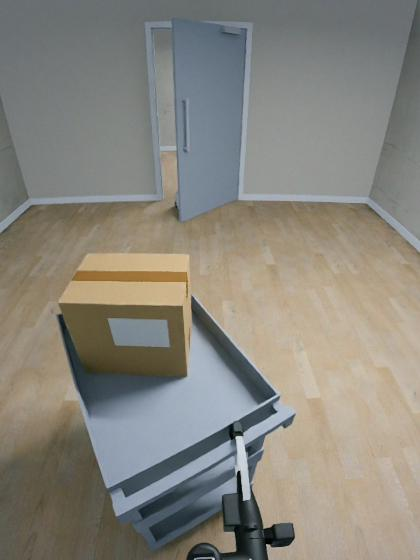

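Request:
move --blocking false --r1 '{"base":{"translate_m":0.6,"strafe_m":-0.5},"contact_limits":{"translate_m":1.0,"strafe_m":1.0},"pace":"slow"}' --cameras '[]'

Request:
wait --seconds 9 --cameras '["r1_head_camera","r1_head_right_camera","r2_head_camera"]'

r1: "contact_limits": translate_m and strafe_m are given together and make one move, which takes one limit: state it under one of them only
Scene clock: 291.73 s.
r1.base_odometry: x=-0.921 y=+1.905 heading=+2.964
r1.turned_by_wheels: +0.000
r1.turned_by_imu: +0.000
r1.base_tilt: forward=-1.6 right=+1.3
r1.lidar_m: 0.25 0.25 0.25 0.25 0.44 3.29 3.22 0.54 0.46 1.15 2.36 0.39
r1.base_status: done
r1.joint_positions: lift_m=+0.127 arm_m=-0.001 wrist_yaw_rad=+3.102 wrist_pitch_rad=+0.002 wrist_roll_rad=+0.000 gripper_m=+0.056
r1.joint_status: not commanded
r1.measured_speeds: all 0
r1.motor_effort: lift_m=+20(20) arm_m=+10(10) wheel_0=+3(24) wheel_1=+11(18) wheel_2=-11(19)
r1.servo_current: wrist_yaw_rad=72(91) wrist_pitch_rad=33(52) wrist_roll_rad=46(72) gripper_m=39(52)
r1.contact_limits: translate_m 1
r1.hand_pose: x=-0.1143 y=+0.0989 z=+0.3046 quat_wxyz=(+0.020, -0.001, +0.000, +1.000) (m; r1's base frame)
r1.wrist_depth_mm: - 136 - - - - - / - 136 - - - - - / 106 136 189 - - - - / 121 137 257 - - - - / 1808 - - - - - - / 1205 1255 194 1229 187 1160 1118 / 854 768 768 798 778 768 798
r2.base_odometry: x=-0.072 y=-0.367 heading=-2.088
r2.turned_by_wheels: +0.000
r2.turned_by_imu: +0.000
r2.base_tilt: forward=-0.7 right=+0.0
r2.lidar_m: 0.33 0.29 2.48 2.37 2.48 1.82 1.75 1.86 2.44 2.34 2.45 0.49
r2.base_status: not commanded
r2.joint_positions: lift_m=+0.688 arm_m=+0.000 wrist_yaw_rad=+0.002 wrist_pitch_rad=+0.005 wrist_roll_rad=+1.569 gripper_m=-0.009
r2.joint_status: not commanded
r2.measured_speeds: all 0
r2.motor_effort: lift_m=+21(21) arm_m=-4(4) wheel_0=-2(2) wheel_1=-3(3) wheel_2=+0(1)
r2.servo_current: wrist_yaw_rad=39(65) wrist_pitch_rad=46(52) wrist_roll_rad=46(65) gripper_m=78(85)
r2.contact_limits: translate_m 0.6
r2.hand_pose: x=+0.4595 y=-0.0870 z=+0.8646 quat_wxyz=(+0.708, +0.706, +0.002, -0.001) (m; r2's base frame)
r2.wrist_depth_mm: - - - - - 1618 1138 / - - - 239 - 1661 1160 / - - - 217 289 303 306 / - - - 202 263 1708 1160 / - - - 187 244 1708 - / - - 187 172 180 - - / - 421 421 - 216 - -
pictures: none

not run: a call was refused earlier in this reply.

Request:
move --blocking false --r1 '{"base":{"translate_m":0.6,"strafe_m":-0.5},"contact_limits":{"translate_m":1.0},"pace":"slow"}' --cameras '[]'

Request:
wait --seconds 9 --cameras '["r1_head_camera","r1_head_right_camera","r2_head_camera"]'

Scene clock: 295.63 s.
move: r1 moving
r1.base_odometry: x=-0.929 y=+1.915 heading=+2.964
r1.turned_by_wheels: +0.000
r1.turned_by_imu: +0.000
r1.base_tilt: forward=-1.6 right=+1.2
r1.lidar_m: 0.25 0.25 0.25 0.25 0.43 3.31 3.23 0.54 0.47 1.19 2.36 0.41
r1.base_status: translate_m moving; strafe_m moving
r1.joint_positions: lift_m=+0.127 arm_m=-0.001 wrist_yaw_rad=+3.102 wrist_pitch_rad=+0.002 wrist_roll_rad=+0.000 gripper_m=+0.056
r1.joint_status: not commanded
r1.measured_speeds: translate_m=+0.039 strafe_m=-0.034 rotate_rad=-0.003 lift_m=+0.000 arm_m=+0.000 wrist_yaw_rad=+0.000 wrist_pitch_rad=+0.000 wrist_roll_rad=+0.000
r1.motor_effort: lift_m=+20(20) arm_m=+10(10) wheel_0=+8(9) wheel_1=+3(10) wheel_2=-12(14)
r1.servo_current: wrist_yaw_rad=85(85) wrist_pitch_rad=46(46) wrist_roll_rad=46(65) gripper_m=39(46)
r1.contact_limits: translate_m 1
r1.hand_pose: x=-0.1143 y=+0.0989 z=+0.3046 quat_wxyz=(+0.020, -0.001, +0.000, +1.000) (m; r1's base frame)
r1.wrist_depth_mm: - 136 - - - - - / - 136 - - - - - / 106 136 189 - - - - / 121 137 257 - - - - / 1808 - - - - - - / 1229 1229 194 1205 187 1138 1118 / 866 768 768 788 788 768 798
r2.base_odometry: x=-0.072 y=-0.367 heading=-2.088
r2.turned_by_wheels: +0.000
r2.turned_by_imu: +0.000
r2.base_tilt: forward=-0.7 right=+0.1
r2.lidar_m: 0.33 0.29 2.49 2.34 2.44 1.81 1.76 1.86 2.43 2.34 2.46 0.48
r2.base_status: not commanded
r2.joint_positions: lift_m=+0.688 arm_m=+0.000 wrist_yaw_rad=+0.002 wrist_pitch_rad=+0.005 wrist_roll_rad=+1.569 gripper_m=-0.009
r2.joint_status: not commanded
r2.measured_speeds: all 0
r2.motor_effort: lift_m=+21(21) arm_m=-4(4) wheel_0=-2(2) wheel_1=-3(3) wheel_2=+0(0)
r2.servo_current: wrist_yaw_rad=39(52) wrist_pitch_rad=52(52) wrist_roll_rad=46(65) gripper_m=72(85)
r2.contact_limits: translate_m 0.6
r2.hand_pose: x=+0.4595 y=-0.0870 z=+0.8646 quat_wxyz=(+0.708, +0.706, +0.002, -0.001) (m; r2's base frame)
r2.wrist_depth_mm: - - - - - 1618 1160 / - - - 239 - 1708 1160 / - - - 220 290 303 306 / - - - 202 264 1661 1160 / - - - 187 244 1661 - / - - 187 172 180 - - / - 424 424 - 215 - -
pictures: none
No camera images: "cameras" was empty.

Scene clock: 304.17 s.
earlier move: r1 done
r1.base_odometry: x=-1.423 y=+2.503 heading=+2.964
r1.turned_by_wheels: +0.000
r1.turned_by_imu: -0.003
r1.base_tilt: forward=-1.6 right=+1.3
r1.lidar_m: 2.14 2.62 3.03 2.95 1.14 0.66 0.72 0.90 1.26 1.76 1.85 2.55
r1.base_status: done
r1.joint_positions: lift_m=+0.127 arm_m=+0.000 wrist_yaw_rad=+3.092 wrist_pitch_rad=+0.002 wrist_roll_rad=+0.000 gripper_m=+0.056
r1.joint_status: not commanded
r1.measured_speeds: all 0
r1.motor_effort: lift_m=+20(20) arm_m=+4(10) wheel_0=+3(10) wheel_1=-2(10) wheel_2=-2(14)
r1.servo_current: wrist_yaw_rad=33(98) wrist_pitch_rad=39(52) wrist_roll_rad=65(72) gripper_m=39(52)
r1.contact_limits: translate_m 1
r1.hand_pose: x=-0.1129 y=+0.1016 z=+0.3046 quat_wxyz=(+0.025, -0.001, +0.000, +1.000) (m; r1's base frame)
r1.wrist_depth_mm: 136 137 - - - - - / - 138 - - - - - / 112 138 201 - - - - / 124 141 246 - - - - / - - - - - - - / - - 191 976 187 - - / 866 759 759 153 750 759 809
r2.base_odometry: x=-0.072 y=-0.367 heading=-2.088
r2.turned_by_wheels: +0.000
r2.turned_by_imu: +0.001
r2.base_tilt: forward=-0.7 right=+0.1
r2.lidar_m: 0.31 0.31 2.49 2.37 2.45 1.83 1.75 1.84 2.45 2.36 2.49 0.46
r2.base_status: not commanded
r2.joint_positions: lift_m=+0.688 arm_m=+0.000 wrist_yaw_rad=+0.002 wrist_pitch_rad=+0.005 wrist_roll_rad=+1.569 gripper_m=-0.009
r2.joint_status: not commanded
r2.measured_speeds: all 0
r2.motor_effort: lift_m=+21(21) arm_m=-4(4) wheel_0=-1(2) wheel_1=-3(4) wheel_2=+0(1)
r2.servo_current: wrist_yaw_rad=46(65) wrist_pitch_rad=46(52) wrist_roll_rad=39(65) gripper_m=72(85)
r2.contact_limits: translate_m 0.6
r2.hand_pose: x=+0.4595 y=-0.0870 z=+0.8646 quat_wxyz=(+0.708, +0.706, +0.002, -0.001) (m; r2's base frame)
r2.wrist_depth_mm: - - - - - 1618 1160 / - - - 238 - 1661 1160 / - - - 218 289 303 304 / - - - 202 263 1661 1182 / - - - 187 243 1708 - / - - 187 172 181 - - / - 424 421 - 216 - -
wait: 8.53 of 9 s (r1 has come to rest)
pictures: r1_head_camera, r1_head_right_camera, r2_head_camera
Images, in order (width x height): r1_head_camera 420x560, r1_head_right_camera 420x672, r2_head_camera 420x560.

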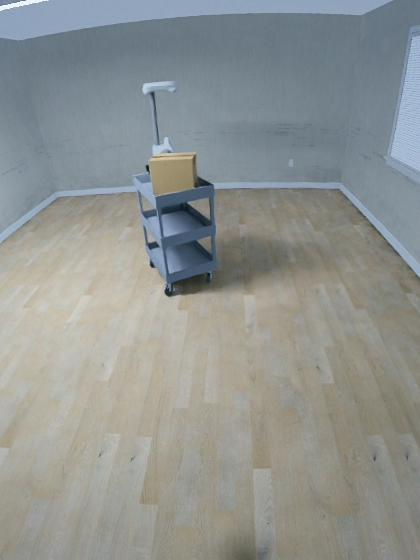

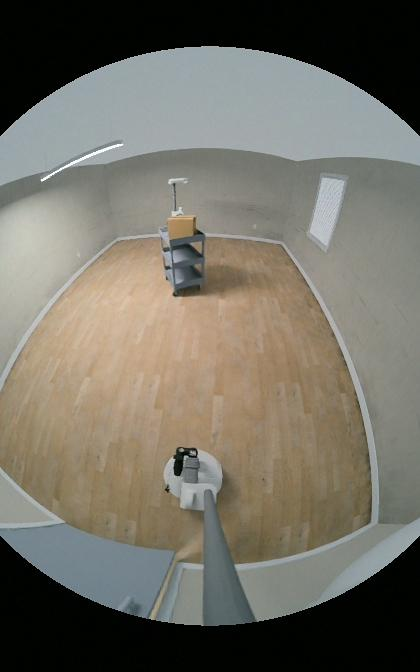

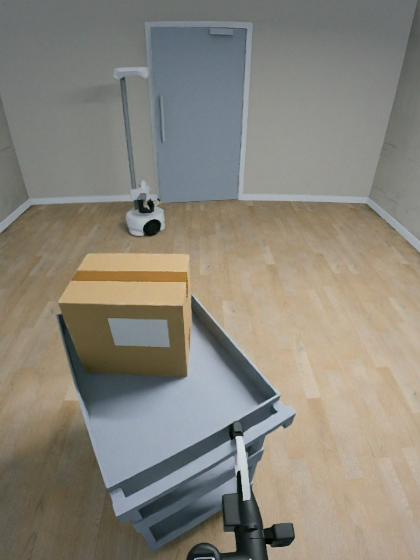

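Request:
move --blocking false --r1 '{"base":{"rotate_rad":3.14},"joints":{"lift_m":0.75}}' --cameras '[]'

Request:
wait --seconds 4 --cameras '[]'

Request:
move --blocking false --r1 '{"joints":{"wrist_yaw_rad":0,"gripper_m":0.10,"lift_m":0.75}}' --cameras '[]'

Request:
wait --seconds 3.5 --cameras '["r1_head_camera","r1_wrist_camera"]'

Scene clock: 322.37 s.
move: r1 moving
r1.base_odometry: x=-1.423 y=+2.503 heading=-3.067
r1.turned_by_wheels: +0.252
r1.turned_by_imu: +0.253
r1.base_tilt: forward=-1.6 right=+1.3
r1.lidar_m: 2.17 3.42 2.94 1.69 0.98 0.80 0.84 1.00 1.78 1.78 2.06 3.58
r1.base_status: rotate_rad moving
r1.joint_positions: lift_m=+0.164 arm_m=+0.000 wrist_yaw_rad=+3.092 wrist_pitch_rad=+0.002 wrist_roll_rad=+0.000 gripper_m=+0.056
r1.joint_status: lift_m moving
r1.measured_speeds: translate_m=+0.000 strafe_m=+0.002 rotate_rad=+0.971 lift_m=+0.146 arm_m=+0.000 wrist_yaw_rad=+0.000 wrist_pitch_rad=+0.000 wrist_roll_rad=+0.000
r1.motor_effort: lift_m=+27(28) arm_m=+4(5) wheel_0=-5(9) wheel_1=-6(8) wheel_2=-6(7)
r1.servo_current: wrist_yaw_rad=72(72) wrist_pitch_rad=39(46) wrist_roll_rad=46(65) gripper_m=39(46)
r1.hand_pose: x=-0.1129 y=+0.1016 z=+0.3421 quat_wxyz=(+0.025, -0.001, +0.000, +1.000) (m; r1's base frame)
r1.wrist_depth_mm: 135 137 - - - - - / - 138 - - - - - / 112 138 203 - - - - / 126 142 248 - - - - / - - - - - - - / - - 190 - 187 - - / 931 831 809 143 809 778 820
r2: as last shown
r2.lidar_m: 0.31 0.30 2.46 2.35 2.48 1.83 1.76 1.83 2.43 2.36 2.47 0.46
r2.motor_effort: lift_m=+21(21) arm_m=-4(4) wheel_0=-2(2) wheel_1=-3(3) wheel_2=+0(1)
r2.servo_current: wrist_yaw_rad=39(59) wrist_pitch_rad=46(52) wrist_roll_rad=52(52) gripper_m=85(85)
r2.contact_limits: translate_m 0.6
r2.wrist_depth_mm: - - - - - 1661 1118 / - - - 239 - 1661 1160 / - - - 219 289 301 304 / - - - 202 264 1661 1182 / - - - 187 244 1708 - / - - 187 171 180 - - / - 421 424 - 216 - -
pictures: none
No camera images: "cameras" was empty.

Scene clock: 325.23 s.
earlier move: r1 done
r1.base_odometry: x=-1.423 y=+2.503 heading=-0.180
r1.turned_by_wheels: +2.888
r1.turned_by_imu: +2.903
r1.base_tilt: forward=-1.6 right=+1.3
r1.lidar_m: 0.79 0.87 1.25 1.75 1.84 2.51 2.18 2.58 3.10 2.98 1.21 0.86
r1.base_status: done
r1.joint_positions: lift_m=+0.749 arm_m=+0.000 wrist_yaw_rad=+3.092 wrist_pitch_rad=+0.002 wrist_roll_rad=+0.000 gripper_m=+0.056
r1.joint_status: all done
r1.measured_speeds: all 0
r1.motor_effort: lift_m=+25(29) arm_m=+4(5) wheel_0=-3(10) wheel_1=-1(9) wheel_2=+0(8)
r1.servo_current: wrist_yaw_rad=65(72) wrist_pitch_rad=46(52) wrist_roll_rad=39(72) gripper_m=46(46)
r1.hand_pose: x=-0.1128 y=+0.1017 z=+0.9271 quat_wxyz=(+0.025, -0.001, +0.000, +1.000) (m; r1's base frame)
r1.wrist_depth_mm: 136 138 - - - - - / 113 139 - - - - - / 117 139 276 - - - - / 137 159 - - - - - / - - - - - - - / - - 194 - 187 - - / - - - 153 - 1983 -
r2.base_odometry: x=-0.072 y=-0.367 heading=-2.088
r2.turned_by_wheels: +0.000
r2.turned_by_imu: +0.000
r2.base_tilt: forward=-0.7 right=+0.1
r2.lidar_m: 0.31 0.29 2.50 2.36 2.50 1.84 1.76 1.83 2.43 2.33 2.45 0.46
r2.base_status: not commanded
r2.joint_positions: lift_m=+0.688 arm_m=+0.000 wrist_yaw_rad=+0.002 wrist_pitch_rad=+0.005 wrist_roll_rad=+1.569 gripper_m=-0.009
r2.joint_status: not commanded
r2.measured_speeds: all 0
r2.motor_effort: lift_m=+21(21) arm_m=-4(4) wheel_0=-2(3) wheel_1=-3(3) wheel_2=+0(1)
r2.servo_current: wrist_yaw_rad=46(59) wrist_pitch_rad=46(52) wrist_roll_rad=46(65) gripper_m=78(85)
r2.contact_limits: translate_m 0.6
r2.hand_pose: x=+0.4595 y=-0.0870 z=+0.8646 quat_wxyz=(+0.708, +0.706, +0.002, -0.001) (m; r2's base frame)
r2.wrist_depth_mm: - - - - - 1618 1138 / - - - 239 - 1618 1160 / - - - 219 289 303 304 / - - - 202 263 1708 1182 / - - - 187 246 1708 - / - - 187 172 180 - - / - 424 421 - 216 - -
wait: 2.87 of 4 s (r1 has come to rest)
pictures: none
No camera images: "cameras" was empty.

Scene clock: 325.73 s.
move: r1 moving
r1.base_odometry: x=-1.423 y=+2.503 heading=-0.180
r1.turned_by_wheels: +0.000
r1.turned_by_imu: +0.000
r1.base_tilt: forward=-1.6 right=+1.3
r1.lidar_m: 0.77 0.89 1.23 1.75 1.85 2.53 2.16 2.58 3.09 2.97 1.25 0.89
r1.base_status: not commanded
r1.joint_positions: lift_m=+0.749 arm_m=+0.000 wrist_yaw_rad=+2.503 wrist_pitch_rad=+0.002 wrist_roll_rad=+0.000 gripper_m=+0.075
r1.joint_status: lift_m moving; wrist_yaw_rad moving; gripper_m moving
r1.measured_speeds: translate_m=+0.000 strafe_m=+0.000 rotate_rad=+0.000 lift_m=+0.000 arm_m=+0.000 wrist_yaw_rad=-1.820 wrist_pitch_rad=+0.000 wrist_roll_rad=+0.000
r1.motor_effort: lift_m=+26(27) arm_m=+4(5) wheel_0=-3(3) wheel_1=+0(1) wheel_2=+0(0)
r1.servo_current: wrist_yaw_rad=111(111) wrist_pitch_rad=39(46) wrist_roll_rad=33(59) gripper_m=85(91)
r1.hand_pose: x=-0.0086 y=+0.2421 z=+0.9271 quat_wxyz=(+0.314, -0.001, +0.000, +0.949) (m; r1's base frame)
r1.wrist_depth_mm: - - - - - - - / - - - - - - - / - - - - - - - / - - - - - - - / - - - - - - - / - - 198 - 191 - - / - - - 151 - - -
r2: as last shown
r2.base_tilt: forward=-0.7 right=+0.0
r2.lidar_m: 0.30 0.30 2.48 2.35 2.50 1.83 1.76 1.84 2.42 2.35 2.46 0.48
r2.motor_effort: lift_m=+21(21) arm_m=-4(4) wheel_0=-2(2) wheel_1=-3(3) wheel_2=-1(1)
r2.servo_current: wrist_yaw_rad=59(65) wrist_pitch_rad=39(46) wrist_roll_rad=39(59) gripper_m=72(78)
r2.contact_limits: translate_m 0.6
r2.wrist_depth_mm: - - - - - 1661 1160 / - - - 238 - 1661 1160 / - - - 218 290 303 304 / - - - 202 263 1618 1205 / - - - 187 244 1661 - / - - 187 171 181 - - / - 424 421 - 216 - -
pictures: none
No camera images: "cameras" was empty.

Scene clock: 327.57 s.
earlier move: r1 done
r1.base_odometry: x=-1.423 y=+2.503 heading=-0.180
r1.turned_by_wheels: +0.000
r1.turned_by_imu: +0.000
r1.base_tilt: forward=-1.6 right=+1.3
r1.lidar_m: 0.80 0.89 1.23 1.75 1.83 2.55 2.18 2.56 3.07 2.97 1.25 0.90
r1.base_status: not commanded
r1.joint_positions: lift_m=+0.749 arm_m=+0.000 wrist_yaw_rad=+0.003 wrist_pitch_rad=+0.002 wrist_roll_rad=+0.000 gripper_m=+0.100
r1.joint_status: all done
r1.measured_speeds: all 0
r1.motor_effort: lift_m=+25(27) arm_m=+4(5) wheel_0=-3(3) wheel_1=+0(1) wheel_2=+0(0)
r1.servo_current: wrist_yaw_rad=52(124) wrist_pitch_rad=46(52) wrist_roll_rad=52(65) gripper_m=33(91)
r1.hand_pose: x=+0.4595 y=-0.0866 z=+0.9271 quat_wxyz=(+1.000, +0.000, +0.001, +0.001) (m; r1's base frame)
r1.wrist_depth_mm: - - - 559 - - - / - - - 554 - - - / - - - 564 - - - / - - - 569 - - - / - - - 564 - - - / - 193 195 627 189 - - / - - - 140 - - -
r2.base_odometry: x=-0.072 y=-0.367 heading=-2.088
r2.turned_by_wheels: +0.000
r2.turned_by_imu: +0.000
r2.base_tilt: forward=-0.7 right=+0.1
r2.lidar_m: 0.34 0.29 2.47 2.36 2.45 1.84 1.76 1.84 2.44 2.35 2.45 0.46
r2.base_status: not commanded
r2.joint_positions: lift_m=+0.688 arm_m=+0.000 wrist_yaw_rad=+0.002 wrist_pitch_rad=+0.005 wrist_roll_rad=+1.569 gripper_m=-0.009
r2.joint_status: not commanded
r2.measured_speeds: all 0
r2.motor_effort: lift_m=+21(21) arm_m=-4(4) wheel_0=-2(2) wheel_1=-3(3) wheel_2=+0(1)
r2.servo_current: wrist_yaw_rad=52(65) wrist_pitch_rad=39(52) wrist_roll_rad=46(59) gripper_m=72(85)
r2.contact_limits: translate_m 0.6
r2.hand_pose: x=+0.4595 y=-0.0870 z=+0.8646 quat_wxyz=(+0.708, +0.706, +0.002, -0.001) (m; r2's base frame)
r2.wrist_depth_mm: - - - - - 1618 1138 / - - - 238 - 1661 1160 / - - - 219 289 301 306 / - - - 202 263 1708 1160 / - - - 187 244 1708 - / - - 187 171 180 - - / - 418 421 - 216 - -
wait: 1.83 of 3.5 s (r1 has come to rest)
pictures: r1_head_camera, r1_wrist_camera
Images, in order (width x height): r1_head_camera 420x560, r1_wrist_camera 616x392.

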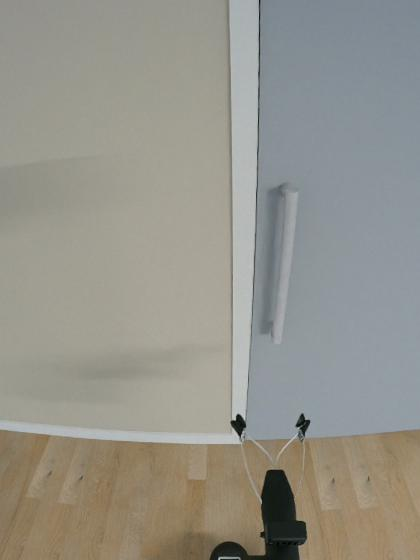

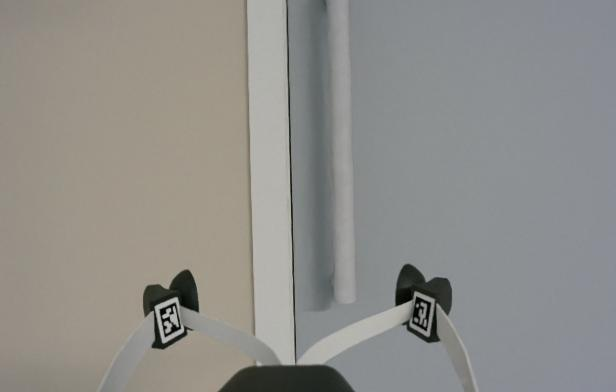

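Request:
move --blocking false --r1 '{"base":{"translate_m":0.29,"strafe_m":-0.055}}' --cameras '[]'

Request:
wait --seconds 3 --cameras '["r1_wrist_camera","r1_head_camera"]'

Scene clock: 334.00 s.
move: r1 moving
r1.base_odometry: x=-1.393 y=+2.492 heading=-0.179
r1.turned_by_wheels: +0.000
r1.turned_by_imu: +0.000
r1.base_tilt: forward=-1.6 right=+1.3
r1.lidar_m: 0.77 0.86 1.17 1.76 1.86 2.57 2.23 2.65 3.09 2.97 1.16 0.85
r1.base_status: translate_m moving; strafe_m moving
r1.joint_positions: lift_m=+0.749 arm_m=+0.000 wrist_yaw_rad=+0.003 wrist_pitch_rad=+0.002 wrist_roll_rad=+0.000 gripper_m=+0.100
r1.joint_status: not commanded
r1.measured_speeds: translate_m=+0.121 strafe_m=-0.023 rotate_rad=-0.001 lift_m=+0.000 arm_m=+0.000 wrist_yaw_rad=+0.000 wrist_pitch_rad=+0.000 wrist_roll_rad=+0.000
r1.motor_effort: lift_m=+25(25) arm_m=+4(5) wheel_0=+8(8) wheel_1=+4(5) wheel_2=-9(9)
r1.servo_current: wrist_yaw_rad=59(59) wrist_pitch_rad=46(46) wrist_roll_rad=46(59) gripper_m=46(46)
r1.hand_pose: x=+0.4595 y=-0.0866 z=+0.9271 quat_wxyz=(+1.000, +0.000, +0.001, +0.001) (m; r1's base frame)
r1.wrist_depth_mm: - - - 535 - - - / - - - 530 - - - / - - - 530 - - - / - - - 530 - - - / - - - 539 - - - / - 193 193 - 189 - - / - - - 139 - - -
r2: as last shown
r2.lidar_m: 0.28 0.29 2.47 2.37 2.48 1.82 1.75 1.81 2.44 2.34 2.46 0.46
r2.motor_effort: lift_m=+21(21) arm_m=-3(4) wheel_0=-2(2) wheel_1=-3(3) wheel_2=+0(1)
r2.servo_current: wrist_yaw_rad=46(52) wrist_pitch_rad=39(52) wrist_roll_rad=52(59) gripper_m=72(78)
r2.contact_limits: translate_m 0.6
r2.wrist_depth_mm: - - - - - 1661 1160 / - - - 239 - 1618 1160 / - - - 219 290 303 304 / - - - 201 263 1661 1182 / - - - 187 244 1708 - / - - 187 172 180 - - / - 421 424 - 216 - -
pictures: none
No camera images: "cameras" was empty.

Scene clock: 335.93 s.
earlier move: r1 done
r1.base_odometry: x=-1.147 y=+2.397 heading=-0.179
r1.turned_by_wheels: +0.000
r1.turned_by_imu: -0.001
r1.base_tilt: forward=-1.6 right=+1.3
r1.lidar_m: 0.49 0.57 0.80 1.78 1.91 2.62 2.48 4.15 3.06 2.24 0.82 0.56
r1.base_status: done
r1.joint_positions: lift_m=+0.749 arm_m=+0.000 wrist_yaw_rad=+0.003 wrist_pitch_rad=+0.002 wrist_roll_rad=+0.000 gripper_m=+0.100
r1.joint_status: not commanded
r1.measured_speeds: all 0
r1.motor_effort: lift_m=+25(25) arm_m=+4(5) wheel_0=+2(9) wheel_1=+0(6) wheel_2=+0(10)
r1.servo_current: wrist_yaw_rad=46(65) wrist_pitch_rad=52(52) wrist_roll_rad=46(59) gripper_m=39(46)
r1.hand_pose: x=+0.4595 y=-0.0866 z=+0.9271 quat_wxyz=(+1.000, +0.000, +0.001, +0.001) (m; r1's base frame)
r1.wrist_depth_mm: 342 343 345 274 347 355 353 / 343 342 347 277 351 349 353 / 343 347 351 283 351 351 353 / 345 343 349 351 351 353 355 / 347 347 351 272 355 355 357 / 345 347 215 349 198 357 355 / 347 349 351 139 353 355 357
r2.base_odometry: x=-0.072 y=-0.367 heading=-2.088
r2.turned_by_wheels: +0.000
r2.turned_by_imu: +0.000
r2.base_tilt: forward=-0.7 right=+0.1
r2.lidar_m: 0.32 0.29 2.45 2.34 2.45 1.83 1.73 1.87 2.44 2.35 2.46 0.47
r2.base_status: not commanded
r2.joint_positions: lift_m=+0.688 arm_m=+0.000 wrist_yaw_rad=+0.002 wrist_pitch_rad=+0.005 wrist_roll_rad=+1.569 gripper_m=-0.009
r2.joint_status: not commanded
r2.measured_speeds: all 0
r2.motor_effort: lift_m=+21(21) arm_m=-4(4) wheel_0=-2(2) wheel_1=-3(3) wheel_2=+0(1)
r2.servo_current: wrist_yaw_rad=52(52) wrist_pitch_rad=46(52) wrist_roll_rad=39(59) gripper_m=78(78)
r2.contact_limits: translate_m 0.6
r2.hand_pose: x=+0.4595 y=-0.0870 z=+0.8646 quat_wxyz=(+0.708, +0.706, +0.002, -0.001) (m; r2's base frame)
r2.wrist_depth_mm: - - - - - 1618 1160 / - - - 240 - 1618 1160 / - - - 219 289 301 304 / - - - 202 262 1756 1182 / - - - 187 244 1708 - / - - 188 172 180 - - / - 424 424 - 216 - -
wait: 1.93 of 3 s (r1 has come to rest)
pictures: r1_head_camera, r1_wrist_camera
Images, in order (width x height): r1_head_camera 420x560, r1_wrist_camera 616x392.

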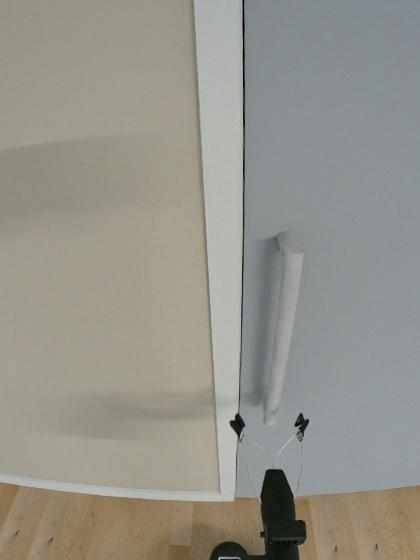

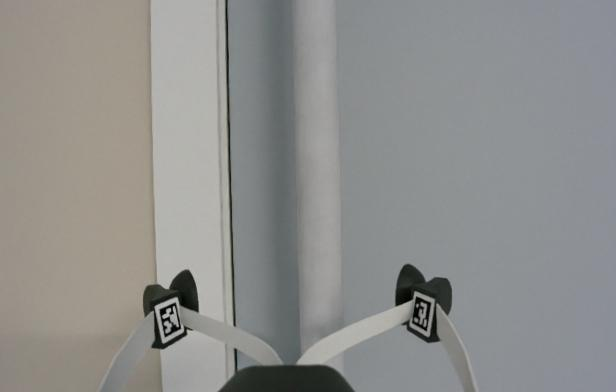

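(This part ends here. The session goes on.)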